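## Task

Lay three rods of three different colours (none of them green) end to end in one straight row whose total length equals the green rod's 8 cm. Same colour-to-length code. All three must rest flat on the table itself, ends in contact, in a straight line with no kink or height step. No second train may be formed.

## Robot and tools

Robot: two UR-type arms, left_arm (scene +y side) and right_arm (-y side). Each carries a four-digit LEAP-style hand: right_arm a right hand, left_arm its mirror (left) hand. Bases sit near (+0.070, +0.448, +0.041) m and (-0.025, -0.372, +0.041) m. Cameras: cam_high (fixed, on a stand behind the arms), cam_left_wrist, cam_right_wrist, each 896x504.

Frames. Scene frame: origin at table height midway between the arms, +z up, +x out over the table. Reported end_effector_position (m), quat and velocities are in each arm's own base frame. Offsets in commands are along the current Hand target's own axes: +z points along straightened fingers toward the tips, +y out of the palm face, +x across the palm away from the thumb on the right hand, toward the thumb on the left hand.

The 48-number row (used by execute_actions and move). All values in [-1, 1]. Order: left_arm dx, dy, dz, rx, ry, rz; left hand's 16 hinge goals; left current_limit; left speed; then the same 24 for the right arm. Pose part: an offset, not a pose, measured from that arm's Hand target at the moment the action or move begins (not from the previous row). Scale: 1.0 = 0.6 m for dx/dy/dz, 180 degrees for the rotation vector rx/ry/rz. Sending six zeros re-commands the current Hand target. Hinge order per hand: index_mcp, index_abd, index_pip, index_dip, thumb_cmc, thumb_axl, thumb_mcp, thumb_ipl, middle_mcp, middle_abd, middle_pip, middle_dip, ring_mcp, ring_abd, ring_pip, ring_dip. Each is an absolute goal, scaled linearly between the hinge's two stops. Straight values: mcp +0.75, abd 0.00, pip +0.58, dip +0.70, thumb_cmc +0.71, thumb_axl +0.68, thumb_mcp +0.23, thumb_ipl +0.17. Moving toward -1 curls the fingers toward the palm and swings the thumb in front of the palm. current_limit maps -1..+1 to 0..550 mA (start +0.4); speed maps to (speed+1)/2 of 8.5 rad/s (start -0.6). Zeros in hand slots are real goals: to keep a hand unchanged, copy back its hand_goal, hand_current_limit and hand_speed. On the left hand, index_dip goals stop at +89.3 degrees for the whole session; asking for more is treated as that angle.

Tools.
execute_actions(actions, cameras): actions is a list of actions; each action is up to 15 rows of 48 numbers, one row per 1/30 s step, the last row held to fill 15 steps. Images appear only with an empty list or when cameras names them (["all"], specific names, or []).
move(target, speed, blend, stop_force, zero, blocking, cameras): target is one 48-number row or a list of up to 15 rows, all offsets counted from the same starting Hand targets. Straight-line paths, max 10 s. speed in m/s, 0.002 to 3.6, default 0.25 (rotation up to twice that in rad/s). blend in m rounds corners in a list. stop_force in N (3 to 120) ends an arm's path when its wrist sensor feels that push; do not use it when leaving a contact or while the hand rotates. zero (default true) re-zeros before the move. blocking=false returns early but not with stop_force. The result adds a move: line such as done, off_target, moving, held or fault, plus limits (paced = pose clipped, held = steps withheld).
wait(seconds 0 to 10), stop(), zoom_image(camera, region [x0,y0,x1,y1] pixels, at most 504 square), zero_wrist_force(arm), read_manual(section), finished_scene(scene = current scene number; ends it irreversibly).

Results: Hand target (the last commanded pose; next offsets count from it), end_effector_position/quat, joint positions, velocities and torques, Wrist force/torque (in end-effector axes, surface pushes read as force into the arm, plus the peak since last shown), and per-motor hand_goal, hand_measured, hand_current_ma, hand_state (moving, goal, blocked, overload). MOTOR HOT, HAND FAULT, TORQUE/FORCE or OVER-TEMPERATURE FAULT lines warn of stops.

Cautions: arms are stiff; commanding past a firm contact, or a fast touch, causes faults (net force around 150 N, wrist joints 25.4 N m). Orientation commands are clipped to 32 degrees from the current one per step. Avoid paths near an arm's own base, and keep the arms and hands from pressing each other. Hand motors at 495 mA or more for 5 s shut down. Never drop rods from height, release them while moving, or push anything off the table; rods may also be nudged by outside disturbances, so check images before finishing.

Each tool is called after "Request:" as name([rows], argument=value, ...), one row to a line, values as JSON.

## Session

Request:
execute_actions(actions=[])

Request:
zoom_image(camera="cam_high", region=[190, 230, 470, 504])

Request:
zoom_image(camera="cam_high", region=[470, 230, 770, 504])

Scene clock: 0.00 s.
left_arm: end_effector_position=(+0.5576, +0.3190, +0.2832) hand_goal=(+0.754, +0.000, +0.576, +0.696, +0.714, +0.678, +0.226, +0.168, +0.754, +0.000, +0.576, +0.696, +0.754, +0.000, +0.576, +0.696) hand_measured=(+0.754, +0.000, +0.576, +0.696, +0.714, +0.678, +0.226, +0.168, +0.754, +0.000, +0.576, +0.696, +0.754, +0.000, +0.576, +0.696) hand_current_ma=(+0, +0, +0, +0, +0, +0, +0, +0, +0, +0, +0, +0, +0, +0, +0, +0) hand_state=(goal, goal, goal, goal, goal, goal, goal, goal, goal, goal, goal, goal, goal, goal, goal, goal) hand_current_limit=0.40 hand_speed=-0.60 end_effector_quat_wxyz=(+0.055, -0.417, +0.899, -0.124) | right_arm: end_effector_position=(+0.5420, +0.0626, +0.1796) hand_goal=(+0.754, +0.000, +0.576, +0.696, +0.714, +0.678, +0.226, +0.168, +0.754, +0.000, +0.576, +0.696, +0.754, +0.000, +0.576, +0.696) hand_measured=(+0.754, +0.000, +0.576, +0.696, +0.714, +0.678, +0.226, +0.168, +0.754, +0.000, +0.576, +0.696, +0.754, +0.000, +0.576, +0.696) hand_current_ma=(+0, +0, +0, +0, +0, +0, +0, +0, +0, +0, +0, +0, +0, +0, +0, +0) hand_state=(goal, goal, goal, goal, goal, goal, goal, goal, goal, goal, goal, goal, goal, goal, goal, goal) hand_current_limit=0.40 hand_speed=-0.60 end_effector_quat_wxyz=(+0.146, +0.425, +0.645, +0.618)
Joint positions: left_arm=[3.845 -1.977 -1.241 -1.454 1.302 -1.742] | right_arm=[-0.595 -0.802 2.5 -4.107 -0.292 -0.362]
Joint velocities: within noise
Joint torques (N m): no reading
Wrist force (N): no reading
Wrist torque (N m): no reading
Wrist force, peak (N): no reading
Hand target: left_arm +0.5576, +0.3190, +0.2832; +0.055, -0.417, +0.899, -0.124 | right_arm +0.5420, +0.0626, +0.1796; +0.146, +0.425, +0.645, +0.618

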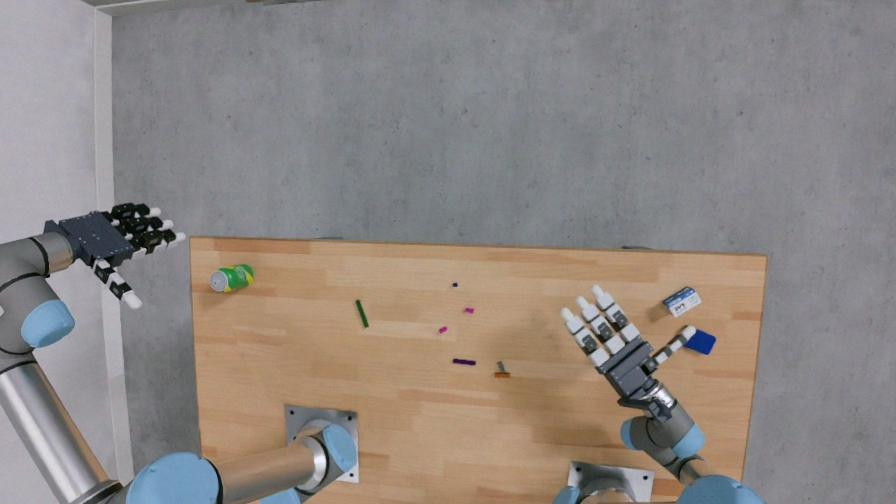

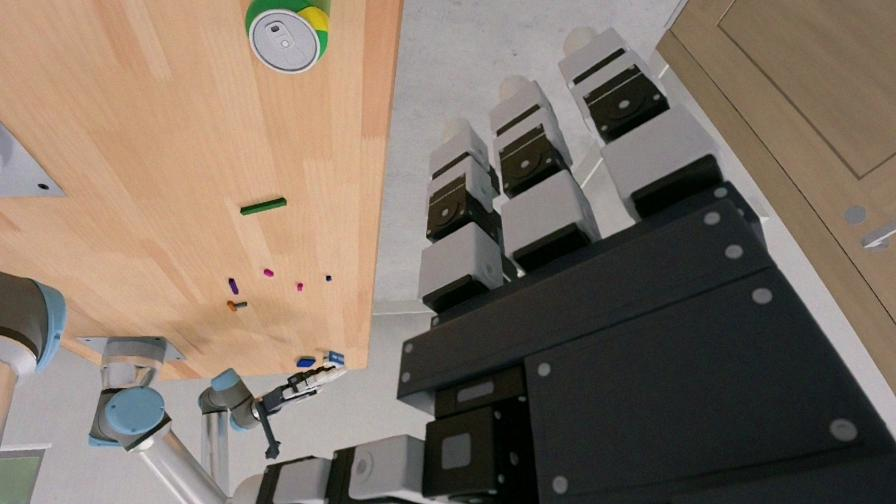

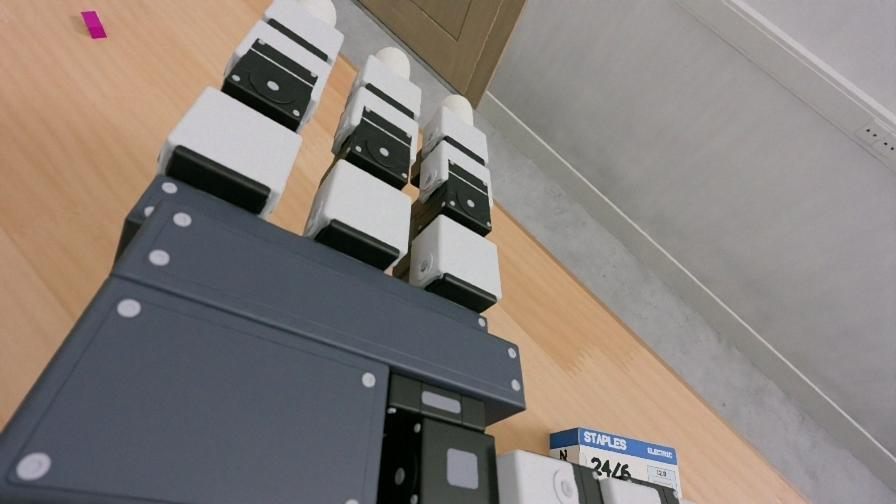

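Scaled by 1.800.

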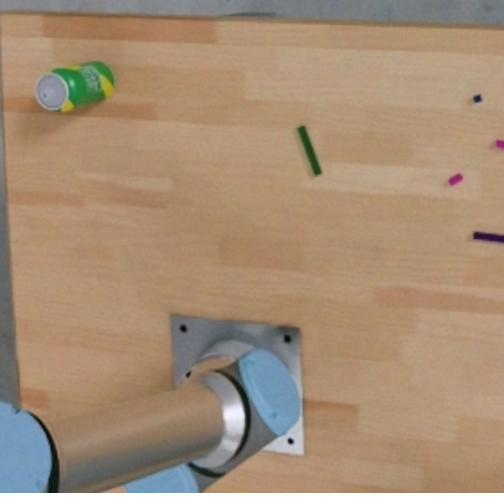

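Scaled by 1.680.

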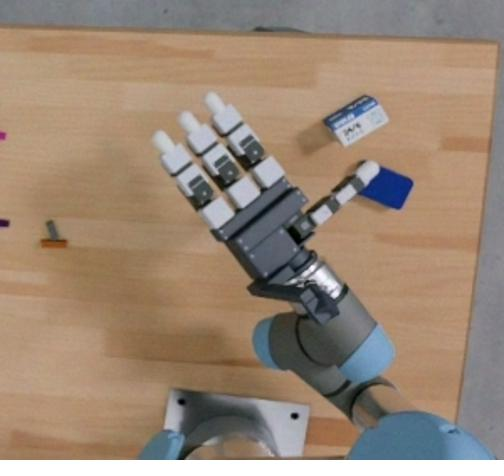

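Request:
zoom_image(camera="cam_high", region=[475, 345, 530, 400])

Request:
zoom_image(camera="cam_high", region=[430, 270, 490, 330])

Scaled by 9.164.

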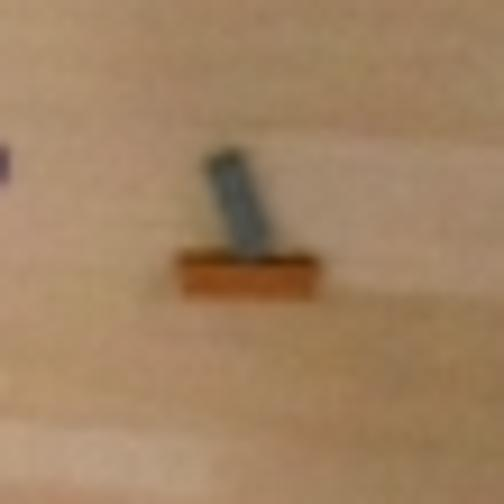

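Scaled by 8.400.

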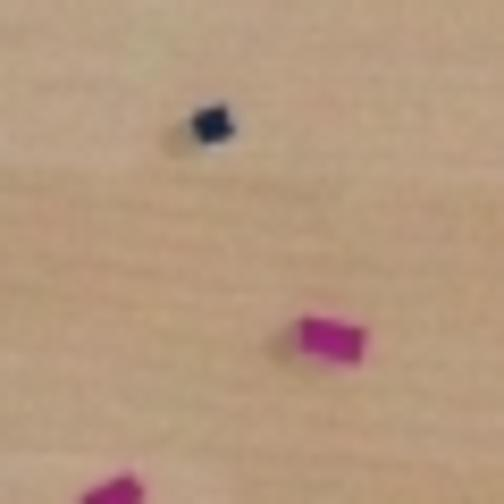

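Request:
move(target=[0.916, -0.2087, 0.207, -0.0778, -0.0466, -0.3309, 0.754, 0.06, 0.576, 0.696, 0.714, 0.678, 0.226, 0.168, 0.754, -0.06, 0.576, 0.696, 0.97, 0, 0.97, 0.97, 0.4, -0.6, 0, 0, 0, 0, 0, 0, 0.754, 0, 0.576, 0.696, 0.714, 0.678, 0.226, 0.168, 0.754, 0, 0.576, 0.696, 0.754, 0, 0.576, 0.696, 0.4, -0.6], speed=0.5)

Request:
move(target=[0.4552, 0.3876, 0.1123, 0, 0, 0, 0.754, 0.06, 0.576, 0.696, 0.714, 0.678, 0.226, 0.168, 0.754, -0.06, 0.576, 0.696, 0.97, 0, 0.97, 0.97, 0.4, -0.6, 0, 0, 0, 0, 0, 0, 0.754, 0, 0.576, 0.696, 0.714, 0.678, 0.226, 0.168, 0.754, 0, 0.576, 0.696, 0.754, 0, 0.576, 0.696, 0.4, -0.6], speed=0.35, cameras=["cam_left_wrist"])

Request:
zoom_image(camera="cam_left_wrist", region=[400, 0, 550, 150])

Scene clock: 41.40 s.
left_arm: end_effector_position=(+0.3198, -0.2002, +0.1999) hand_goal=(+0.754, +0.060, +0.576, +0.696, +0.714, +0.678, +0.226, +0.168, +0.754, -0.060, +0.576, +0.696, +0.970, +0.000, +0.970, +0.970) hand_measured=(+0.752, +0.056, +0.576, +0.696, +0.714, +0.678, +0.224, +0.168, +0.752, -0.058, +0.576, +0.696, +0.958, +0.000, +0.964, +0.966) hand_current_ma=(-1, -1, +0, +0, +0, +0, -1, +0, +0, +1, +0, +0, -10, +0, -3, -1) hand_state=(goal, goal, goal, goal, goal, goal, goal, goal, goal, goal, goal, goal, goal, goal, goal, goal) hand_current_limit=0.40 hand_speed=-0.60 end_effector_quat_wxyz=(+0.000, +0.818, -0.576, +0.000) end_effector_velocity=(+0.000, -0.001, +0.000) end_effector_angular_velocity=(+0.000, -0.002, +0.004) | right_arm: end_effector_position=(+0.5420, +0.0626, +0.1796) hand_goal=(+0.754, +0.000, +0.576, +0.696, +0.714, +0.678, +0.226, +0.168, +0.754, +0.000, +0.576, +0.696, +0.754, +0.000, +0.576, +0.696) hand_measured=(+0.762, +0.000, +0.576, +0.696, +0.720, +0.678, +0.226, +0.168, +0.760, +0.000, +0.576, +0.696, +0.760, +0.000, +0.576, +0.696) hand_current_ma=(+5, +0, +0, +0, +3, +0, +0, +0, +5, +0, +0, +0, +5, +0, +0, +0) hand_state=(goal, goal, goal, goal, goal, goal, goal, goal, goal, goal, goal, goal, goal, goal, goal, goal) hand_current_limit=0.40 hand_speed=-0.60 end_effector_quat_wxyz=(+0.146, +0.425, +0.645, +0.618)
Joint positions: left_arm=[3.099 -1.424 -2.12 -1.17 1.571 -3.529] | right_arm=[-0.595 -0.802 2.5 -4.107 -0.292 -0.362]
Joint velocities: left_arm=[-0.002 0.002 0 0 0 -0.006] | right_arm=[within noise]
Joint torques (N m): left_arm=[-5.94 21.61 18.98 3.55 -1.86 -1.77] | right_arm=[-0.46 -33.65 -0.49 -2.17 1.32 0.09]
Wrist force (N): left_arm=[-0.2 -0.9 0.4] | right_arm=[0.0 0.2 -0.3]
Wrist torque (N m): left_arm=[-0.12 0.08 -0.10] | right_arm=[0.05 0.01 0.01]
Wrist force, peak (N): left_arm=[-2.5 0.7 -1.0] | right_arm=[-0.2 0.4 -0.4]
Hand target: left_arm +0.3197, -0.2003, +0.1999; +0.000, +0.818, -0.576, +0.000 | right_arm +0.5420, +0.0626, +0.1796; +0.146, +0.425, +0.645, +0.618
Off the commanded pose: left_arm 0.000 m, 0 deg | right_arm 0.000 m, 0 deg.
move: done

Scene clock: 42.97 s.
left_arm: end_effector_position=(+0.1929, -0.5358, +0.1327) hand_goal=(+0.754, +0.060, +0.576, +0.696, +0.714, +0.678, +0.226, +0.168, +0.754, -0.060, +0.576, +0.696, +0.970, +0.000, +0.970, +0.970) hand_measured=(+0.752, +0.058, +0.576, +0.696, +0.714, +0.678, +0.224, +0.168, +0.752, -0.058, +0.576, +0.696, +0.960, +0.000, +0.964, +0.966) hand_current_ma=(-1, -1, +0, +0, +0, +0, -1, +0, +0, +1, +0, +0, -6, +0, -3, -1) hand_state=(goal, goal, goal, goal, goal, goal, goal, goal, goal, goal, goal, goal, goal, goal, goal, goal) hand_current_limit=0.40 hand_speed=-0.60 end_effector_quat_wxyz=(+0.000, +0.818, -0.576, +0.000) | right_arm: end_effector_position=(+0.5420, +0.0626, +0.1796) hand_goal=(+0.754, +0.000, +0.576, +0.696, +0.714, +0.678, +0.226, +0.168, +0.754, +0.000, +0.576, +0.696, +0.754, +0.000, +0.576, +0.696) hand_measured=(+0.762, +0.000, +0.576, +0.696, +0.720, +0.678, +0.226, +0.168, +0.760, +0.000, +0.576, +0.696, +0.760, +0.000, +0.576, +0.696) hand_current_ma=(+5, +0, +0, +0, +3, +0, +0, +0, +5, +0, +0, +0, +5, +0, +0, +0) hand_state=(goal, goal, goal, goal, goal, goal, goal, goal, goal, goal, goal, goal, goal, goal, goal, goal) hand_current_limit=0.40 hand_speed=-0.60 end_effector_quat_wxyz=(+0.146, +0.425, +0.645, +0.618)
Joint positions: left_arm=[2.314 -1.826 -1.885 -1.002 1.57 -4.313] | right_arm=[-0.595 -0.802 2.5 -4.107 -0.292 -0.362]
Joint torques (N m): left_arm=[-5.78 22.62 25.33 3.02 -0.63 -0.63] | right_arm=[-0.47 -33.21 0.22 -2.18 1.22 0.04]
Wrist force (N): left_arm=[-0.1 -1.1 0.3] | right_arm=[-0.1 0.2 -0.2]
Wrist torque (N m): left_arm=[-0.14 0.07 -0.09] | right_arm=[0.04 0.03 0.00]
Wrist force, peak (N): left_arm=[-2.2 -2.7 -0.3] | right_arm=[0.0 0.3 -0.4]
Hand target: left_arm +0.1929, -0.5359, +0.1327; +0.000, +0.818, -0.576, +0.000 | right_arm +0.5420, +0.0626, +0.1796; +0.146, +0.425, +0.645, +0.618
Off the commanded pose: left_arm 0.000 m, 0 deg | right_arm 0.000 m, 0 deg.
move: done
Images, in order (width x height): cam_left_wrist 896x504.

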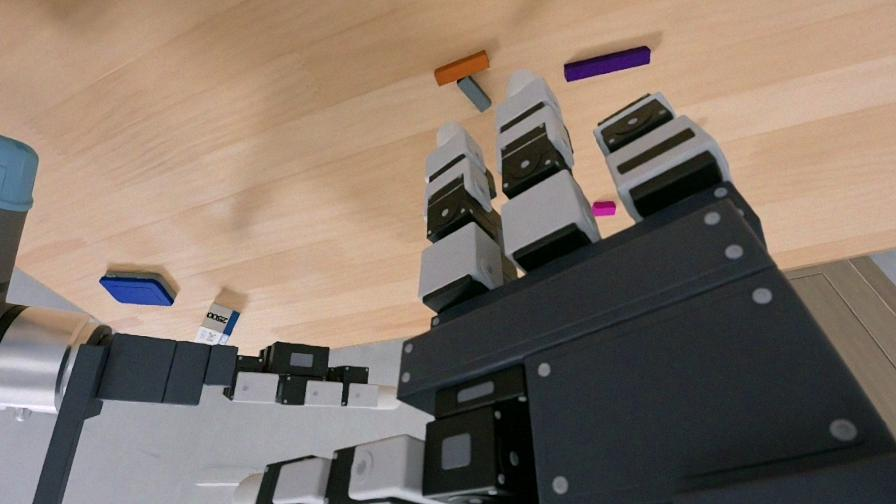

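Scaled by 3.360.

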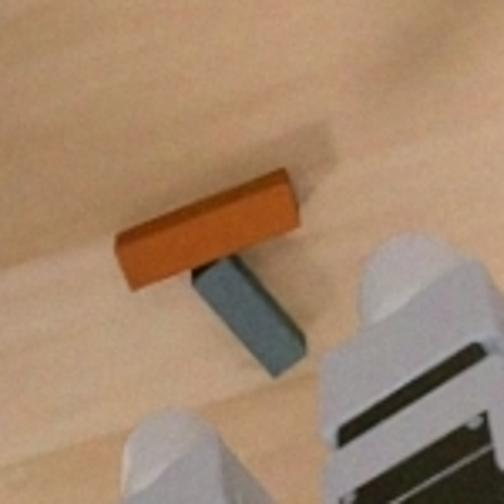

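Request:
move([
  [0.0218, -0.0173, 0.0825, 0, 0, -0.0167, 0.754, 0.06, 0.576, 0.696, 0.714, 0.678, 0.226, 0.168, 0.754, -0.06, 0.576, 0.696, 0.97, 0, 0.97, 0.97, 0.4, -0.7, 0, 0, 0, 0, 0, 0, 0.754, 0, 0.576, 0.696, 0.714, 0.678, 0.226, 0.168, 0.754, 0, 0.576, 0.696, 0.754, 0, 0.576, 0.696, 0.4, -0.6],
  [0.0218, -0.0173, 0.0825, 0, 0, -0.0167, 0.754, -0.17, 0.576, 0.696, 0.714, 0.678, 0.226, 0.168, 0.754, 0.17, 0.576, 0.696, 0.97, 0, 0.97, 0.97, 0.4, -0.8, 0, 0, 0, 0, 0, 0, 0.754, 0, 0.576, 0.696, 0.714, 0.678, 0.226, 0.168, 0.754, 0, 0.576, 0.696, 0.754, 0, 0.576, 0.696, 0.4, -0.6],
  [0.0212, -0.0307, 0.0825, 0, 0, -0.0167, 0.754, -0.17, 0.576, 0.696, 0.714, 0.678, 0.226, 0.168, 0.754, 0.17, 0.576, 0.696, 0.97, 0, 0.97, 0.97, 0.4, -0.8, 0, 0, 0, 0, 0, 0, 0.754, 0, 0.576, 0.696, 0.714, 0.678, 0.226, 0.168, 0.754, 0, 0.576, 0.696, 0.754, 0, 0.576, 0.696, 0.4, -0.6],
  [0.0212, -0.0307, 0.0325, 0, 0, -0.0167, 0.754, -0.17, 0.576, 0.696, 0.714, 0.678, 0.226, 0.168, 0.754, 0.17, 0.576, 0.696, 0.97, 0, 0.97, 0.97, 0.4, -0.8, 0, 0, 0, 0, 0, 0, 0.754, 0, 0.576, 0.696, 0.714, 0.678, 0.226, 0.168, 0.754, 0, 0.576, 0.696, 0.754, 0, 0.576, 0.696, 0.4, -0.6],
  [-0.038, -0.1182, 0.0325, 0, 0, 0.5983, 0.754, -0.17, 0.576, 0.696, 0.714, 0.678, 0.226, 0.168, 0.754, 0.17, 0.576, 0.696, 0.97, 0, 0.97, 0.97, 0.4, -0.8, 0, 0, 0, 0, 0, 0, 0.754, 0, 0.576, 0.696, 0.714, 0.678, 0.226, 0.168, 0.754, 0, 0.576, 0.696, 0.754, 0, 0.576, 0.696, 0.4, -0.6],
], speed=[0.12, 0.12, 0.05, 0.12, 0.5], blend=[0, 0, 0.002, 0.008, 0], cameras=["cam_left_wrist"])

Request:
zoom_image(camera="cam_left_wrist", region=[390, 0, 520, 130])

Scene clock: 89.13 s.
left_arm: end_effector_position=(+0.2519, -0.4905, +0.1131) hand_goal=(+0.754, -0.170, +0.576, +0.696, +0.714, +0.678, +0.226, +0.168, +0.754, +0.170, +0.576, +0.696, +0.970, +0.000, +0.970, +0.970) hand_measured=(+0.752, -0.086, +0.576, +0.696, +0.714, +0.678, +0.222, +0.168, +0.754, +0.088, +0.576, +0.696, +0.960, +0.000, +0.964, +0.966) hand_current_ma=(-1, +151, +0, +0, +0, +0, -2, +0, +0, -143, +0, +0, -6, +0, -3, -1) hand_state=(goal, blocked, goal, goal, goal, goal, goal, goal, goal, blocked, goal, goal, goal, goal, goal, goal) hand_current_limit=0.40 hand_speed=-0.80 end_effector_quat_wxyz=(-0.001, -0.018, +1.000, +0.000) | right_arm: end_effector_position=(+0.5420, +0.0626, +0.1796) hand_goal=(+0.754, +0.000, +0.576, +0.696, +0.714, +0.678, +0.226, +0.168, +0.754, +0.000, +0.576, +0.696, +0.754, +0.000, +0.576, +0.696) hand_measured=(+0.762, +0.000, +0.576, +0.696, +0.720, +0.678, +0.226, +0.168, +0.760, +0.000, +0.576, +0.696, +0.760, +0.000, +0.576, +0.696) hand_current_ma=(+5, +0, +0, +0, +3, +0, +0, +0, +5, +0, +0, +0, +5, +0, +0, +0) hand_state=(goal, goal, goal, goal, goal, goal, goal, goal, goal, goal, goal, goal, goal, goal, goal, goal) hand_current_limit=0.40 hand_speed=-0.60 end_effector_quat_wxyz=(+0.146, +0.425, +0.645, +0.618)
Joint positions: left_arm=[2.232 -2.028 -1.651 -1.033 1.57 -2.517] | right_arm=[-0.595 -0.802 2.5 -4.107 -0.292 -0.362]
Joint torques (N m): left_arm=[9.9 28.82 31.52 0.59 -0.55 1.14] | right_arm=[-0.41 -33.41 -0.32 -2.04 1.16 0]
Wrist force (N): left_arm=[-0.3 -0.8 0.2] | right_arm=[-0.2 0.0 -0.3]
Wrist torque (N m): left_arm=[-0.11 0.10 0.02] | right_arm=[0.01 0.04 -0.01]
Wrist force, peak (N): left_arm=[-0.5 -1.4 1.5] | right_arm=[0.0 0.5 -0.2]
Hand target: left_arm +0.2519, -0.4905, +0.1131; -0.001, -0.018, +1.000, +0.000 | right_arm +0.5420, +0.0626, +0.1796; +0.146, +0.425, +0.645, +0.618
Off the commanded pose: left_arm 0.000 m, 0 deg | right_arm 0.000 m, 0 deg.
move: done
Images, in order (width x height): cam_left_wrist 896x504.

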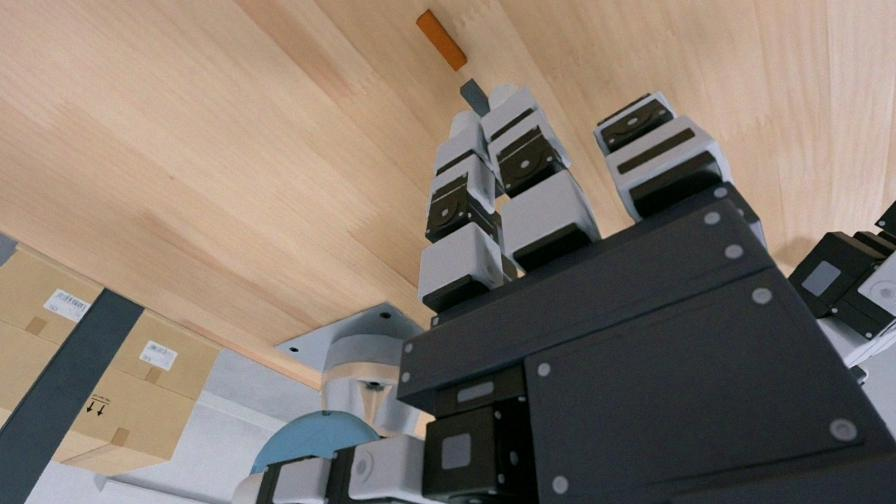

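Scaled by 3.877.

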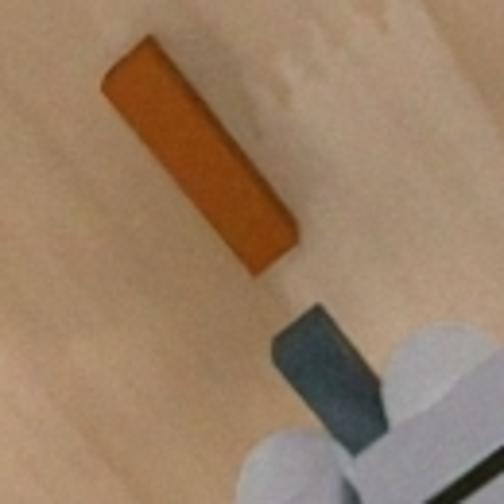

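Request:
zoom_image(camera="cam_left_wrist", region=[440, 50, 510, 120])

Scaled by 7.200.

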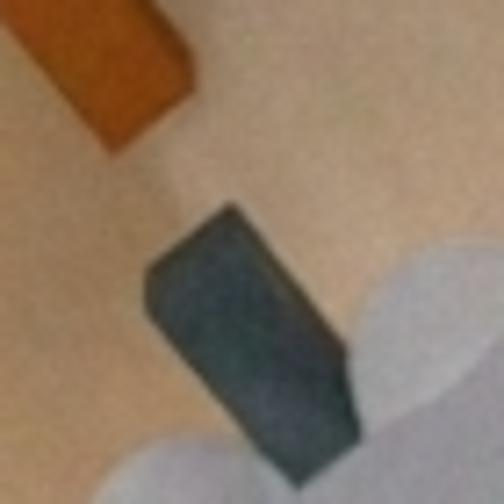

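Request:
move([
  [0.0022, -0.005, 0.042, 0, 0, -0.0028, 0.754, -0.17, 0.576, 0.696, 0.714, 0.678, 0.226, 0.168, 0.754, 0.17, 0.576, 0.696, 0.97, 0, 0.97, 0.97, 0.4, -0.8, 0, 0, 0, 0, 0, 0, 0.754, 0, 0.576, 0.696, 0.714, 0.678, 0.226, 0.168, 0.754, 0, 0.576, 0.696, 0.754, 0, 0.576, 0.696, 0.4, -0.6],
  [0.0022, -0.005, 0.0503, 0, 0, -0.0028, 0.754, -0.17, 0.576, 0.696, 0.714, 0.678, 0.226, 0.168, 0.754, 0.17, 0.576, 0.696, 0.97, 0, 0.97, 0.97, 0.4, -0.8, 0, 0, 0, 0, 0, 0, 0.754, 0, 0.576, 0.696, 0.714, 0.678, 0.226, 0.168, 0.754, 0, 0.576, 0.696, 0.754, 0, 0.576, 0.696, 0.4, -0.6],
  [0.0022, 0.0063, 0.05, 0, 0, -0.0028, 0.754, -0.17, 0.576, 0.696, 0.714, 0.678, 0.226, 0.168, 0.754, 0.17, 0.576, 0.696, 0.97, 0, 0.97, 0.97, 0.4, -0.8, 0, 0, 0, 0, 0, 0, 0.754, 0, 0.576, 0.696, 0.714, 0.678, 0.226, 0.168, 0.754, 0, 0.576, 0.696, 0.754, 0, 0.576, 0.696, 0.4, -0.6],
], speed=[0.1, 0.02, 0.03], cameras=["cam_left_wrist"])

Request:
zoom_image(camera="cam_left_wrist", region=[410, 20, 510, 120])

Scene clock: 111.63 s.
left_arm: end_effector_position=(+0.2505, -0.4867, +0.0831) hand_goal=(+0.754, -0.170, +0.576, +0.696, +0.714, +0.678, +0.226, +0.168, +0.754, +0.170, +0.576, +0.696, +0.970, +0.000, +0.970, +0.970) hand_measured=(+0.754, -0.086, +0.576, +0.696, +0.714, +0.678, +0.222, +0.168, +0.756, +0.088, +0.578, +0.696, +0.960, +0.000, +0.964, +0.966) hand_current_ma=(+0, +151, +0, +0, +0, +0, -2, +0, +1, -143, +0, +0, -6, +0, -3, -1) hand_state=(goal, blocked, goal, goal, goal, goal, goal, goal, goal, blocked, goal, goal, goal, goal, goal, goal) hand_current_limit=0.40 hand_speed=-0.80 end_effector_quat_wxyz=(-0.001, -0.022, +1.000, +0.000) | right_arm: end_effector_position=(+0.5420, +0.0626, +0.1796) hand_goal=(+0.754, +0.000, +0.576, +0.696, +0.714, +0.678, +0.226, +0.168, +0.754, +0.000, +0.576, +0.696, +0.754, +0.000, +0.576, +0.696) hand_measured=(+0.762, +0.000, +0.576, +0.696, +0.720, +0.678, +0.226, +0.168, +0.760, +0.000, +0.576, +0.696, +0.760, +0.000, +0.576, +0.696) hand_current_ma=(+5, +0, +0, +0, +3, +0, +0, +0, +5, +0, +0, +0, +5, +0, +0, +0) hand_state=(goal, goal, goal, goal, goal, goal, goal, goal, goal, goal, goal, goal, goal, goal, goal, goal) hand_current_limit=0.40 hand_speed=-0.60 end_effector_quat_wxyz=(+0.146, +0.425, +0.645, +0.618)
Joint positions: left_arm=[2.235 -2.059 -1.694 -0.96 1.57 -2.522] | right_arm=[-0.595 -0.802 2.5 -4.107 -0.292 -0.362]
Joint torques (N m): left_arm=[-6.07 28.51 31.54 1.03 0.09 -0.71] | right_arm=[-0.9 -33.28 -0.13 -1.96 0.94 0.11]
Wrist force (N): left_arm=[-0.3 -1.0 0.1] | right_arm=[0.0 0.2 -0.4]
Wrist torque (N m): left_arm=[-0.12 0.09 -0.12] | right_arm=[0.05 0.01 0.01]
Wrist force, peak (N): left_arm=[0.1 -0.7 -3.9] | right_arm=[0.1 0.6 -0.1]
Hand target: left_arm +0.2504, -0.4867, +0.0831; -0.001, -0.022, +1.000, +0.000 | right_arm +0.5420, +0.0626, +0.1796; +0.146, +0.425, +0.645, +0.618
Off the commanded pose: left_arm 0.000 m, 0 deg | right_arm 0.000 m, 0 deg.
move: done
Images, in order (width x height): cam_left_wrist 896x504.

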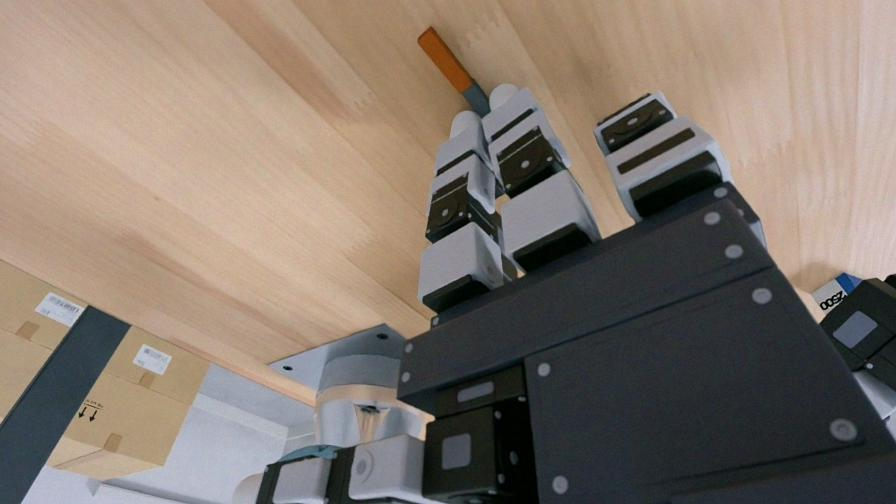

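Scaled by 5.040.

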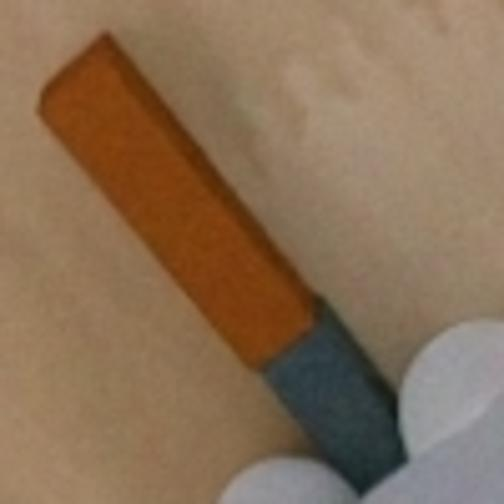

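Request:
move([
  [-0.002, 0, 0, 0, 0, 0.0067, 0.754, -0.17, 0.576, 0.696, 0.714, 0.678, 0.226, 0.168, 0.754, 0.17, 0.576, 0.696, 0.97, 0, 0.97, 0.97, 0.4, -0.9, 0, 0, 0, 0, 0, 0, 0.754, 0, 0.576, 0.696, 0.714, 0.678, 0.226, 0.168, 0.754, 0, 0.576, 0.696, 0.754, 0, 0.576, 0.696, 0.4, -0.6],
  [-0.002, 0, 0, 0, 0, 0.0067, 0.754, -0.106, 0.576, 0.696, 0.714, 0.678, 0.226, 0.168, 0.754, 0.108, 0.576, 0.696, 0.97, 0, 0.97, 0.97, 0.4, -0.9, 0, 0, 0, 0, 0, 0, 0.754, 0, 0.576, 0.696, 0.714, 0.678, 0.226, 0.168, 0.754, 0, 0.576, 0.696, 0.754, 0, 0.576, 0.696, 0.4, -0.6],
  [-0.002, 0, 0, 0, 0, 0.0067, 0.754, 0.034, 0.576, 0.696, 0.714, 0.678, 0.226, 0.168, 0.754, -0.032, 0.576, 0.696, 0.97, 0, 0.97, 0.97, 0.4, -0.9, 0, 0, 0, 0, 0, 0, 0.754, 0, 0.576, 0.696, 0.714, 0.678, 0.226, 0.168, 0.754, 0, 0.576, 0.696, 0.754, 0, 0.576, 0.696, 0.4, -0.6],
], speed=0.04, cameras=["cam_left_wrist"])

Request:
zoom_image(camera="cam_left_wrist", region=[410, 20, 510, 120])

Request:
move([
  [0, 0, -0.06, 0, 0, 0, 0.754, 0.06, 0.576, 0.696, 0.714, 0.678, 0.226, 0.168, 0.754, -0.06, 0.576, 0.696, 0.97, 0, 0.97, 0.97, 0.4, -0.7, 0, 0, 0, 0, 0, 0, 0.754, 0, 0.576, 0.696, 0.714, 0.678, 0.226, 0.168, 0.754, 0, 0.576, 0.696, 0.754, 0, 0.576, 0.696, 0.4, -0.6],
  [-0.4127, 0.2663, -0.0842, 0, 0, 0, 0.754, 0.06, 0.576, 0.696, 0.714, 0.678, 0.226, 0.168, 0.754, -0.06, 0.576, 0.696, 0.97, 0, 0.97, 0.97, 0.4, -0.7, 0, 0, 0, 0, 0, 0, 0.754, 0, 0.576, 0.696, 0.714, 0.678, 0.226, 0.168, 0.754, 0, 0.576, 0.696, 0.754, 0, 0.576, 0.696, 0.4, -0.6],
], speed=[0.12, 0.35], blend=[0.015, 0], cameras=["cam_left_wrist"])

Request:
zoom_image(camera="cam_left_wrist", region=[400, 0, 550, 150])

Scene clock: 130.23 s.
left_arm: end_effector_position=(+0.2516, -0.4867, +0.0831) hand_goal=(+0.754, +0.034, +0.576, +0.696, +0.714, +0.678, +0.226, +0.168, +0.754, -0.032, +0.576, +0.696, +0.970, +0.000, +0.970, +0.970) hand_measured=(+0.754, +0.030, +0.576, +0.696, +0.714, +0.678, +0.222, +0.168, +0.756, -0.028, +0.578, +0.696, +0.960, +0.000, +0.964, +0.966) hand_current_ma=(+0, -1, +0, +0, +0, +0, -2, +0, +0, +1, +0, +0, -6, +0, -3, -1) hand_state=(goal, goal, goal, goal, goal, goal, goal, goal, goal, goal, goal, goal, goal, goal, goal, goal) hand_current_limit=0.40 hand_speed=-0.90 end_effector_quat_wxyz=(-0.001, -0.012, +1.000, +0.000) | right_arm: end_effector_position=(+0.5420, +0.0626, +0.1796) hand_goal=(+0.754, +0.000, +0.576, +0.696, +0.714, +0.678, +0.226, +0.168, +0.754, +0.000, +0.576, +0.696, +0.754, +0.000, +0.576, +0.696) hand_measured=(+0.762, +0.000, +0.576, +0.696, +0.720, +0.678, +0.226, +0.168, +0.760, +0.000, +0.576, +0.696, +0.760, +0.000, +0.576, +0.696) hand_current_ma=(+5, +0, +0, +0, +3, +0, +0, +0, +5, +0, +0, +0, +5, +0, +0, +0) hand_state=(goal, goal, goal, goal, goal, goal, goal, goal, goal, goal, goal, goal, goal, goal, goal, goal) hand_current_limit=0.40 hand_speed=-0.60 end_effector_quat_wxyz=(+0.146, +0.425, +0.645, +0.618)
Joint positions: left_arm=[2.233 -2.059 -1.693 -0.96 1.57 -2.502] | right_arm=[-0.595 -0.802 2.5 -4.107 -0.292 -0.362]
Joint torques (N m): left_arm=[2.19 31.49 26.37 1.11 -0.29 -1.23] | right_arm=[-0.56 -33.35 0.38 -2.04 0.99 0.18]
Wrist force (N): left_arm=[-0.2 -0.9 0.3] | right_arm=[-0.3 0.0 -0.1]
Wrist torque (N m): left_arm=[-0.12 0.07 -0.10] | right_arm=[0.01 0.05 -0.02]
Wrist force, peak (N): left_arm=[-0.2 -1.1 0.5] | right_arm=[-0.2 0.4 -0.4]
Hand target: left_arm +0.2516, -0.4867, +0.0831; -0.001, -0.012, +1.000, +0.000 | right_arm +0.5420, +0.0626, +0.1796; +0.146, +0.425, +0.645, +0.618
Off the commanded pose: left_arm 0.000 m, 0 deg | right_arm 0.000 m, 0 deg.
move: done
Images, in order (width x height): cam_left_wrist 896x504.

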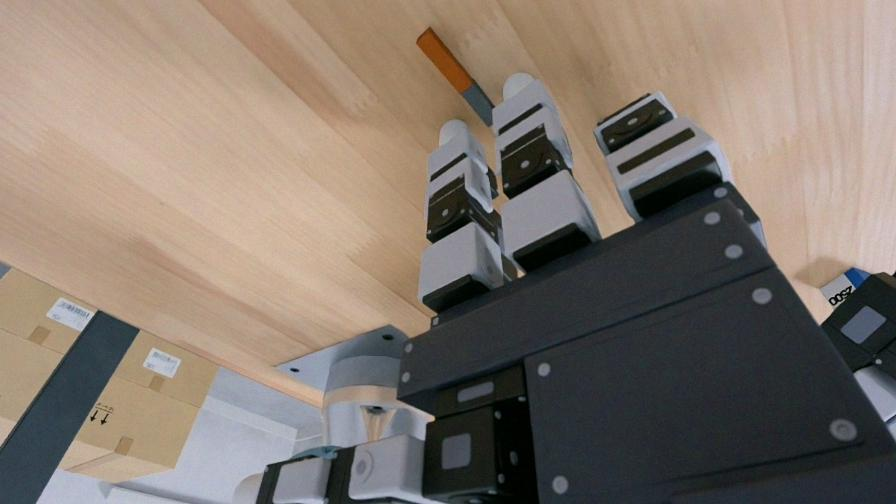

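Scaled by 5.040.

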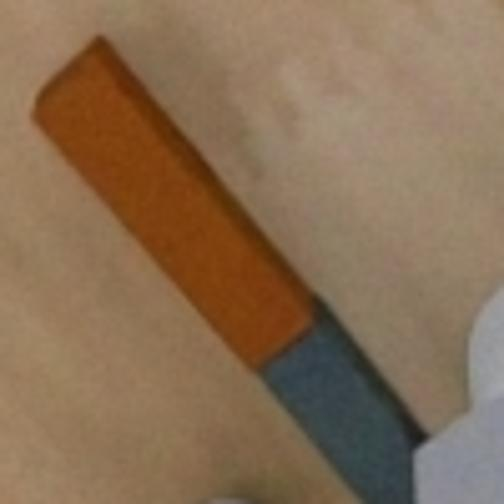

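Scene clock: 131.90 s.
left_arm: end_effector_position=(+0.4954, -0.3213, +0.1333) hand_goal=(+0.754, +0.060, +0.576, +0.696, +0.714, +0.678, +0.226, +0.168, +0.754, -0.060, +0.576, +0.696, +0.970, +0.000, +0.970, +0.970) hand_measured=(+0.754, +0.058, +0.576, +0.696, +0.714, +0.678, +0.222, +0.168, +0.754, -0.058, +0.578, +0.696, +0.960, +0.000, +0.964, +0.966) hand_current_ma=(+0, -1, +0, +0, +0, +0, -2, +0, +0, +1, +0, +0, -6, +0, -2, -1) hand_state=(goal, goal, goal, goal, goal, goal, goal, goal, goal, goal, goal, goal, goal, goal, goal, goal) hand_current_limit=0.40 hand_speed=-0.70 end_effector_quat_wxyz=(-0.001, -0.012, +1.000, +0.000) | right_arm: end_effector_position=(+0.5420, +0.0626, +0.1796) hand_goal=(+0.754, +0.000, +0.576, +0.696, +0.714, +0.678, +0.226, +0.168, +0.754, +0.000, +0.576, +0.696, +0.754, +0.000, +0.576, +0.696) hand_measured=(+0.762, +0.000, +0.576, +0.696, +0.720, +0.678, +0.226, +0.168, +0.760, +0.000, +0.576, +0.696, +0.760, +0.000, +0.576, +0.696) hand_current_ma=(+5, +0, +0, +0, +3, +0, +0, +0, +5, +0, +0, +0, +5, +0, +0, +0) hand_state=(goal, goal, goal, goal, goal, goal, goal, goal, goal, goal, goal, goal, goal, goal, goal, goal) hand_current_limit=0.40 hand_speed=-0.60 end_effector_quat_wxyz=(+0.146, +0.425, +0.645, +0.618)
Joint positions: left_arm=[2.683 -2.051 -1.557 -1.105 1.57 -2.053] | right_arm=[-0.595 -0.802 2.5 -4.107 -0.292 -0.362]
Joint torques (N m): left_arm=[8.28 42.22 20.41 3.54 -0.8 0.82] | right_arm=[-0.59 -32.85 -0.24 -1.99 1.16 -0.03]
Wrist force (N): left_arm=[-0.1 -0.9 0.0] | right_arm=[-0.2 0.2 -0.2]
Wrist torque (N m): left_arm=[-0.09 0.05 0.01] | right_arm=[0.03 0.04 -0.02]
Wrist force, peak (N): left_arm=[1.8 -2.4 -0.5] | right_arm=[-0.1 0.4 -0.4]
Hand target: left_arm +0.4955, -0.3212, +0.1334; -0.001, -0.012, +1.000, +0.000 | right_arm +0.5420, +0.0626, +0.1796; +0.146, +0.425, +0.645, +0.618
Off the commanded pose: left_arm 0.000 m, 0 deg | right_arm 0.000 m, 0 deg.
move: done
Images, in order (width x height): cam_left_wrist 896x504.

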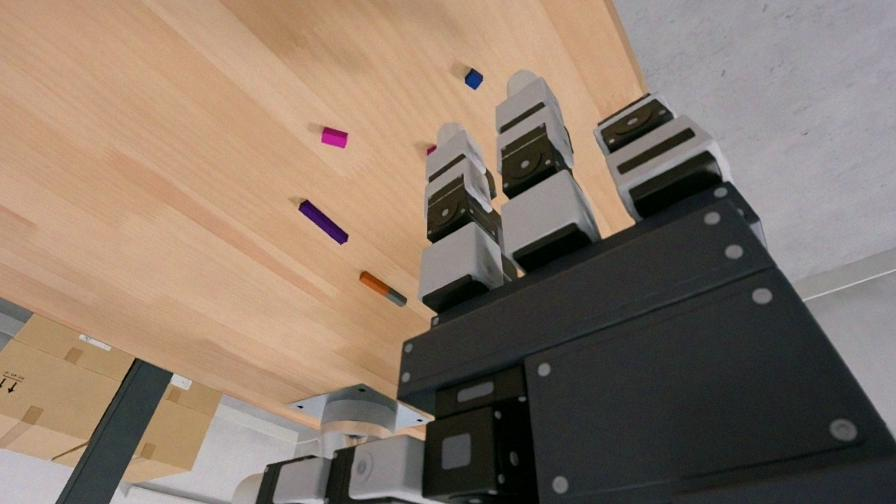

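Scaled by 3.360.

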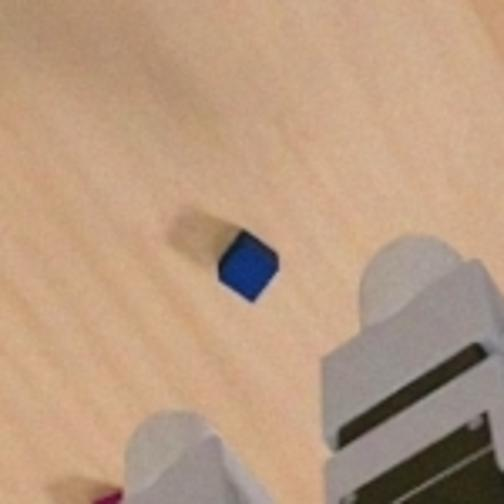

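Request:
move([
  [0.0355, 0.0008, 0.0837, 0, 0, -0.075, 0.754, 0.06, 0.576, 0.696, 0.714, 0.678, 0.226, 0.168, 0.754, -0.06, 0.576, 0.696, 0.97, 0, 0.97, 0.97, 0.4, -0.7, 0, 0, 0, 0, 0, 0, 0.754, 0, 0.576, 0.696, 0.714, 0.678, 0.226, 0.168, 0.754, 0, 0.576, 0.696, 0.754, 0, 0.576, 0.696, 0.4, -0.6],
  [0.0355, 0.0008, 0.0837, 0, 0, -0.075, 0.754, -0.17, 0.576, 0.696, 0.714, 0.678, 0.226, 0.168, 0.754, 0.17, 0.576, 0.696, 0.97, 0, 0.97, 0.97, 0.4, -0.8, 0, 0, 0, 0, 0, 0, 0.754, 0, 0.576, 0.696, 0.714, 0.678, 0.226, 0.168, 0.754, 0, 0.576, 0.696, 0.754, 0, 0.576, 0.696, 0.4, -0.6],
  [0.0355, 0.0008, 0.0337, 0, 0, -0.075, 0.754, -0.17, 0.576, 0.696, 0.714, 0.678, 0.226, 0.168, 0.754, 0.17, 0.576, 0.696, 0.97, 0, 0.97, 0.97, 0.4, -0.8, 0, 0, 0, 0, 0, 0, 0.754, 0, 0.576, 0.696, 0.714, 0.678, 0.226, 0.168, 0.754, 0, 0.576, 0.696, 0.754, 0, 0.576, 0.696, 0.4, -0.6],
  [0.4132, -0.3017, 0.0337, 0, 0, 0, 0.754, -0.17, 0.576, 0.696, 0.714, 0.678, 0.226, 0.168, 0.754, 0.17, 0.576, 0.696, 0.97, 0, 0.97, 0.97, 0.4, -0.8, 0, 0, 0, 0, 0, 0, 0.754, 0, 0.576, 0.696, 0.714, 0.678, 0.226, 0.168, 0.754, 0, 0.576, 0.696, 0.754, 0, 0.576, 0.696, 0.4, -0.6],
], speed=[0.12, 0.12, 0.12, 0.35], blend=[0, 0, 0.01, 0], cameras=["cam_left_wrist"])

Request:
zoom_image(camera="cam_left_wrist", region=[400, 0, 510, 110])

Scene clock: 165.20 s.
left_arm: end_effector_position=(+0.2520, -0.5079, +0.1134) hand_goal=(+0.754, -0.170, +0.576, +0.696, +0.714, +0.678, +0.226, +0.168, +0.754, +0.170, +0.576, +0.696, +0.970, +0.000, +0.970, +0.970) hand_measured=(+0.750, -0.084, +0.576, +0.696, +0.714, +0.678, +0.222, +0.168, +0.754, +0.088, +0.578, +0.696, +0.960, +0.000, +0.964, +0.966) hand_current_ma=(-1, +152, +0, +0, +0, +0, -2, +0, +0, -144, +0, +0, -6, +0, -2, -1) hand_state=(goal, blocked, goal, goal, goal, goal, goal, goal, goal, blocked, goal, goal, goal, goal, goal, goal) hand_current_limit=0.40 hand_speed=-0.80 end_effector_quat_wxyz=(-0.001, -0.012, +1.000, +0.000) | right_arm: end_effector_position=(+0.5420, +0.0626, +0.1796) hand_goal=(+0.754, +0.000, +0.576, +0.696, +0.714, +0.678, +0.226, +0.168, +0.754, +0.000, +0.576, +0.696, +0.754, +0.000, +0.576, +0.696) hand_measured=(+0.762, +0.000, +0.576, +0.696, +0.720, +0.678, +0.226, +0.168, +0.760, +0.000, +0.576, +0.696, +0.760, +0.000, +0.576, +0.696) hand_current_ma=(+5, +0, +0, +0, +3, +0, +0, +0, +5, +0, +0, +0, +5, +0, +0, +0) hand_state=(goal, goal, goal, goal, goal, goal, goal, goal, goal, goal, goal, goal, goal, goal, goal, goal) hand_current_limit=0.40 hand_speed=-0.60 end_effector_quat_wxyz=(+0.146, +0.425, +0.645, +0.618)
Joint positions: left_arm=[2.213 -2.061 -1.6 -1.053 1.57 -2.522] | right_arm=[-0.595 -0.802 2.5 -4.107 -0.292 -0.362]
Joint torques (N m): left_arm=[-6.92 44.14 17.68 3.53 0.96 0.51] | right_arm=[-0.3 -33.86 0.32 -2.18 1.08 -0.04]
Wrist force (N): left_arm=[0.0 -0.7 0.1] | right_arm=[-0.2 0.2 -0.2]
Wrist torque (N m): left_arm=[-0.09 0.05 -0.11] | right_arm=[0.02 0.04 -0.01]
Wrist force, peak (N): left_arm=[2.2 -2.8 0.3] | right_arm=[-0.1 0.5 -0.3]
Hand target: left_arm +0.2519, -0.5079, +0.1134; -0.001, -0.012, +1.000, +0.000 | right_arm +0.5420, +0.0626, +0.1796; +0.146, +0.425, +0.645, +0.618
Off the commanded pose: left_arm 0.000 m, 0 deg | right_arm 0.000 m, 0 deg.
move: done
Images, in order (width x height): cam_left_wrist 896x504.

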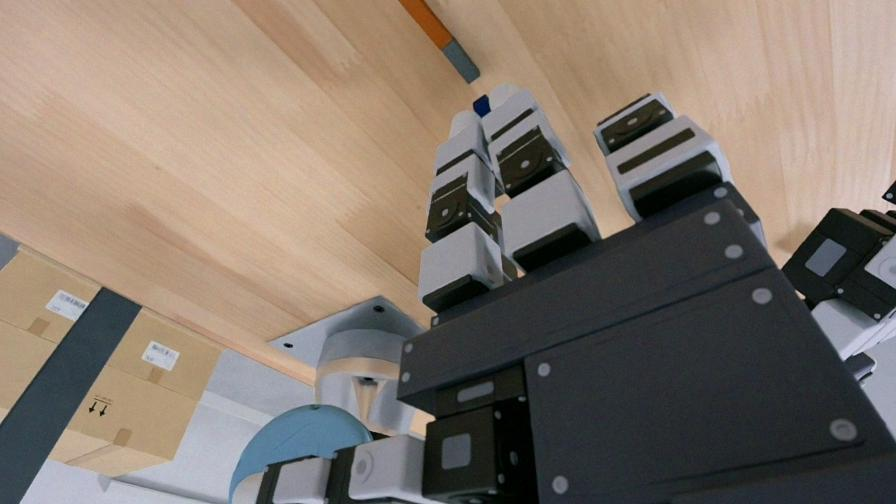

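Scaled by 4.582.

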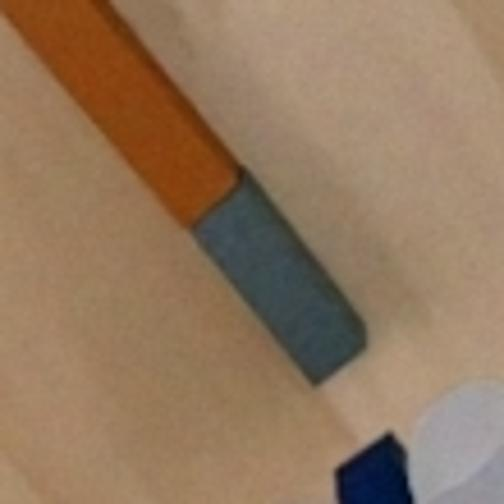

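Request:
zoom_image(camera="cam_left_wrist", region=[450, 70, 510, 130])

Scaled by 8.400.

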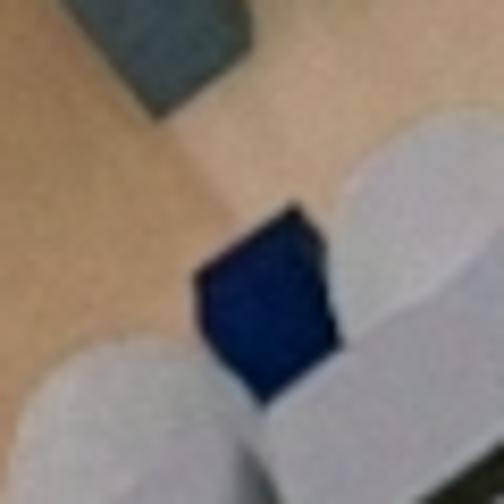

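Request:
move([
  [0.0047, -0.0033, 0.042, 0, 0, -0.0128, 0.754, -0.17, 0.576, 0.696, 0.714, 0.678, 0.226, 0.168, 0.754, 0.17, 0.576, 0.696, 0.97, 0, 0.97, 0.97, 0.4, -0.8, 0, 0, 0, 0, 0, 0, 0.754, 0, 0.576, 0.696, 0.714, 0.678, 0.226, 0.168, 0.754, 0, 0.576, 0.696, 0.754, 0, 0.576, 0.696, 0.4, -0.6],
  [0.0047, -0.0033, 0.0505, 0, 0, -0.0128, 0.754, -0.17, 0.576, 0.696, 0.714, 0.678, 0.226, 0.168, 0.754, 0.17, 0.576, 0.696, 0.97, 0, 0.97, 0.97, 0.4, -0.8, 0, 0, 0, 0, 0, 0, 0.754, 0, 0.576, 0.696, 0.714, 0.678, 0.226, 0.168, 0.754, 0, 0.576, 0.696, 0.754, 0, 0.576, 0.696, 0.4, -0.6],
  [0.0047, 0.009, 0.0502, 0, 0, -0.0128, 0.754, -0.17, 0.576, 0.696, 0.714, 0.678, 0.226, 0.168, 0.754, 0.17, 0.576, 0.696, 0.97, 0, 0.97, 0.97, 0.4, -0.8, 0, 0, 0, 0, 0, 0, 0.754, 0, 0.576, 0.696, 0.714, 0.678, 0.226, 0.168, 0.754, 0, 0.576, 0.696, 0.754, 0, 0.576, 0.696, 0.4, -0.6],
], speed=[0.1, 0.02, 0.03], cameras=["cam_left_wrist"])

Request:
zoom_image(camera="cam_left_wrist", region=[400, 0, 510, 110])

Scene clock: 196.43 s.
left_arm: end_effector_position=(+0.2490, -0.5025, +0.0833) hand_goal=(+0.754, -0.170, +0.576, +0.696, +0.714, +0.678, +0.226, +0.168, +0.754, +0.170, +0.576, +0.696, +0.970, +0.000, +0.970, +0.970) hand_measured=(+0.750, -0.086, +0.576, +0.696, +0.714, +0.678, +0.222, +0.168, +0.756, +0.088, +0.578, +0.696, +0.960, +0.000, +0.964, +0.966) hand_current_ma=(-1, +150, +0, +0, +0, +0, -2, +0, +1, -144, +0, +0, -6, +0, -2, -1) hand_state=(goal, blocked, goal, goal, goal, goal, goal, goal, goal, blocked, goal, goal, goal, goal, goal, goal) hand_current_limit=0.40 hand_speed=-0.80 end_effector_quat_wxyz=(-0.001, -0.032, +0.999, +0.000) | right_arm: end_effector_position=(+0.5420, +0.0626, +0.1796) hand_goal=(+0.754, +0.000, +0.576, +0.696, +0.714, +0.678, +0.226, +0.168, +0.754, +0.000, +0.576, +0.696, +0.754, +0.000, +0.576, +0.696) hand_measured=(+0.762, +0.000, +0.576, +0.696, +0.720, +0.678, +0.226, +0.168, +0.760, +0.000, +0.576, +0.696, +0.760, +0.000, +0.576, +0.696) hand_current_ma=(+5, +0, +0, +0, +3, +0, +0, +0, +5, +0, +0, +0, +5, +0, +0, +0) hand_state=(goal, goal, goal, goal, goal, goal, goal, goal, goal, goal, goal, goal, goal, goal, goal, goal) hand_current_limit=0.40 hand_speed=-0.60 end_effector_quat_wxyz=(+0.146, +0.425, +0.645, +0.618)
Joint positions: left_arm=[2.22 -2.086 -1.649 -0.978 1.57 -2.556] | right_arm=[-0.595 -0.802 2.5 -4.107 -0.292 -0.362]
Joint torques (N m): left_arm=[-6.44 31.24 27.24 0.89 0.64 -0.58] | right_arm=[-0.1 -32.75 0.92 -2.12 1.04 0.03]
Wrist force (N): left_arm=[-0.4 -0.9 0.2] | right_arm=[-0.1 0.2 -0.1]
Wrist torque (N m): left_arm=[-0.11 0.11 -0.14] | right_arm=[0.03 0.01 0.00]
Wrist force, peak (N): left_arm=[-0.8 -1.7 -1.1] | right_arm=[0.0 0.5 -0.4]
Hand target: left_arm +0.2489, -0.5026, +0.0833; -0.001, -0.032, +0.999, +0.000 | right_arm +0.5420, +0.0626, +0.1796; +0.146, +0.425, +0.645, +0.618
Off the commanded pose: left_arm 0.000 m, 0 deg | right_arm 0.000 m, 0 deg.
move: done
Images, in order (width x height): cam_left_wrist 896x504.

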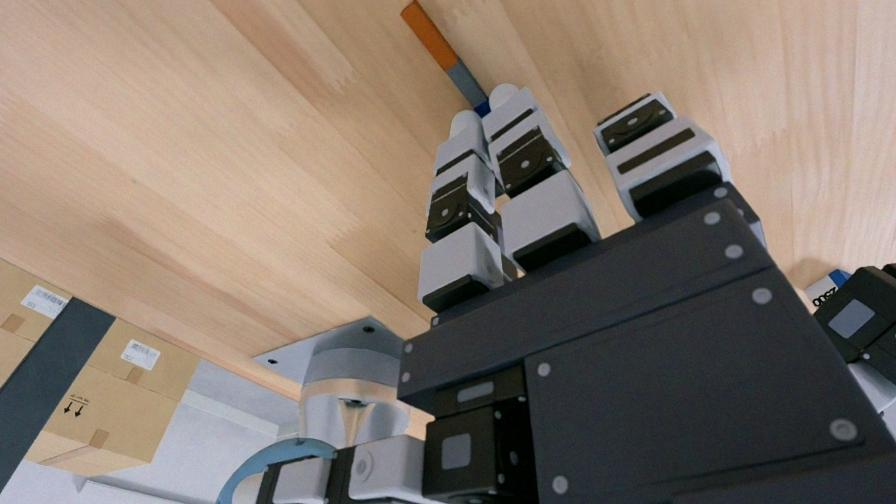

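Scaled by 4.582.

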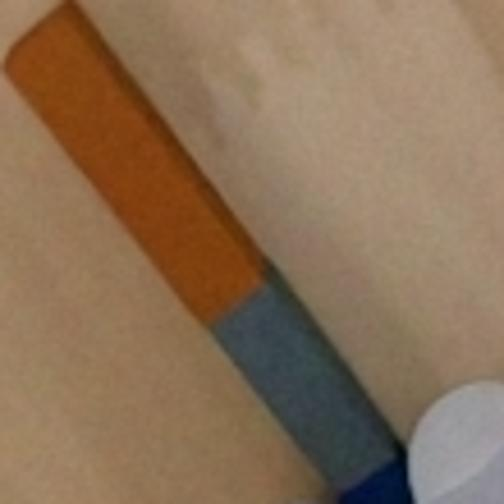

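Request:
move([
  [0, 0, 0, 0, 0, 0, 0.754, -0.106, 0.576, 0.696, 0.714, 0.678, 0.226, 0.168, 0.754, 0.108, 0.576, 0.696, 0.97, 0, 0.97, 0.97, 0.4, -0.9, 0, 0, 0, 0, 0, 0, 0.754, 0, 0.576, 0.696, 0.714, 0.678, 0.226, 0.168, 0.754, 0, 0.576, 0.696, 0.754, 0, 0.576, 0.696, 0.4, -0.6],
  [0, 0, 0, 0, 0, 0, 0.754, 0.034, 0.576, 0.696, 0.714, 0.678, 0.226, 0.168, 0.754, -0.032, 0.576, 0.696, 0.97, 0, 0.97, 0.97, 0.4, -0.9, 0, 0, 0, 0, 0, 0, 0.754, 0, 0.576, 0.696, 0.714, 0.678, 0.226, 0.168, 0.754, 0, 0.576, 0.696, 0.754, 0, 0.576, 0.696, 0.4, -0.6],
  [0, -0.04, -0.06, 0, 0, 0, 0.754, 0.034, 0.576, 0.696, 0.714, 0.678, 0.226, 0.168, 0.754, -0.032, 0.576, 0.696, 0.97, 0, 0.97, 0.97, 0.4, -0.9, 0, 0, 0, 0, 0, 0, 0.754, 0, 0.576, 0.696, 0.714, 0.678, 0.226, 0.168, 0.754, 0, 0.576, 0.696, 0.754, 0, 0.576, 0.696, 0.4, -0.6],
], speed=[0.05, 0.05, 0.12], cameras=["cam_left_wrist"])

Request:
zoom_image(camera="cam_left_wrist", region=[390, 0, 490, 100])

Scene clock: 205.07 s.
left_arm: end_effector_position=(+0.2504, -0.5266, +0.1192) hand_goal=(+0.754, +0.034, +0.576, +0.696, +0.714, +0.678, +0.226, +0.168, +0.754, -0.032, +0.576, +0.696, +0.970, +0.000, +0.970, +0.970) hand_measured=(+0.750, +0.030, +0.576, +0.696, +0.714, +0.678, +0.222, +0.168, +0.754, -0.028, +0.578, +0.696, +0.960, +0.000, +0.964, +0.966) hand_current_ma=(-1, -1, +0, +0, +0, +0, -2, +0, +0, +1, +0, +0, -6, +0, -2, -1) hand_state=(goal, goal, goal, goal, goal, goal, goal, goal, goal, goal, goal, goal, goal, goal, goal, goal) hand_current_limit=0.40 hand_speed=-0.90 end_effector_quat_wxyz=(-0.001, -0.032, +0.999, +0.000) | right_arm: end_effector_position=(+0.5420, +0.0626, +0.1796) hand_goal=(+0.754, +0.000, +0.576, +0.696, +0.714, +0.678, +0.226, +0.168, +0.754, +0.000, +0.576, +0.696, +0.754, +0.000, +0.576, +0.696) hand_measured=(+0.762, +0.000, +0.576, +0.696, +0.720, +0.678, +0.226, +0.168, +0.760, +0.000, +0.576, +0.696, +0.760, +0.000, +0.576, +0.696) hand_current_ma=(+5, +0, +0, +0, +3, +0, +0, +0, +5, +0, +0, +0, +5, +0, +0, +0) hand_state=(goal, goal, goal, goal, goal, goal, goal, goal, goal, goal, goal, goal, goal, goal, goal, goal) hand_current_limit=0.40 hand_speed=-0.60 end_effector_quat_wxyz=(+0.146, +0.425, +0.645, +0.618)
Joint positions: left_arm=[2.199 -2.089 -1.537 -1.087 1.57 -2.576] | right_arm=[-0.595 -0.802 2.5 -4.107 -0.292 -0.362]
Joint torques (N m): left_arm=[9.08 38.82 20.71 2.63 0.55 1.75] | right_arm=[-0.72 -33.36 1.1 -2.03 0.9 0.14]
Wrist force (N): left_arm=[0.1 -0.5 0.0] | right_arm=[-0.2 0.3 -0.2]
Wrist torque (N m): left_arm=[-0.05 0.03 0.03] | right_arm=[0.05 0.04 -0.01]
Wrist force, peak (N): left_arm=[0.0 -1.5 -0.7] | right_arm=[-0.4 0.3 -0.3]
Hand target: left_arm +0.2505, -0.5266, +0.1193; -0.001, -0.032, +0.999, +0.000 | right_arm +0.5420, +0.0626, +0.1796; +0.146, +0.425, +0.645, +0.618
Off the commanded pose: left_arm 0.000 m, 0 deg | right_arm 0.000 m, 0 deg.
move: done
Images, in order (width x height): cam_left_wrist 896x504.

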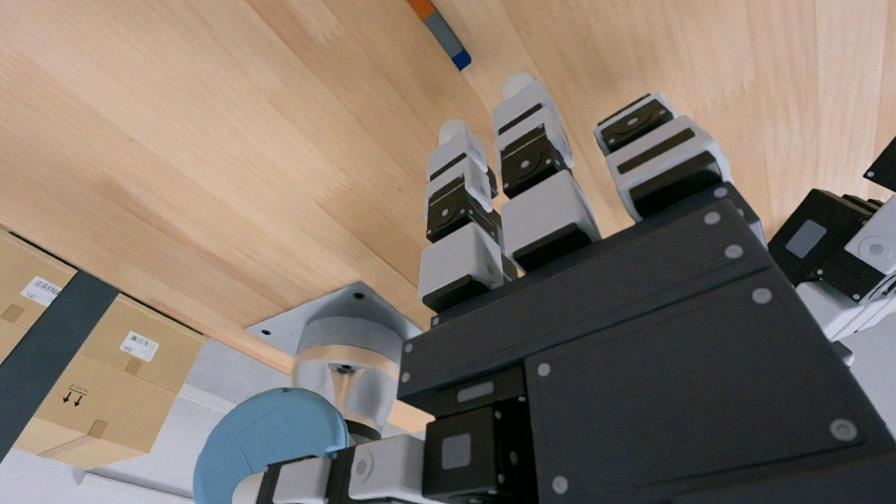

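Scaled by 5.040.

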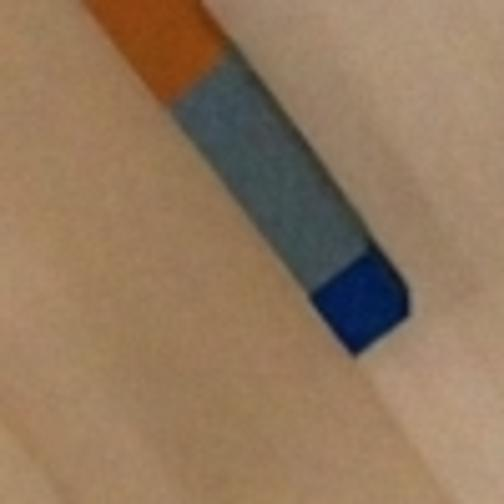

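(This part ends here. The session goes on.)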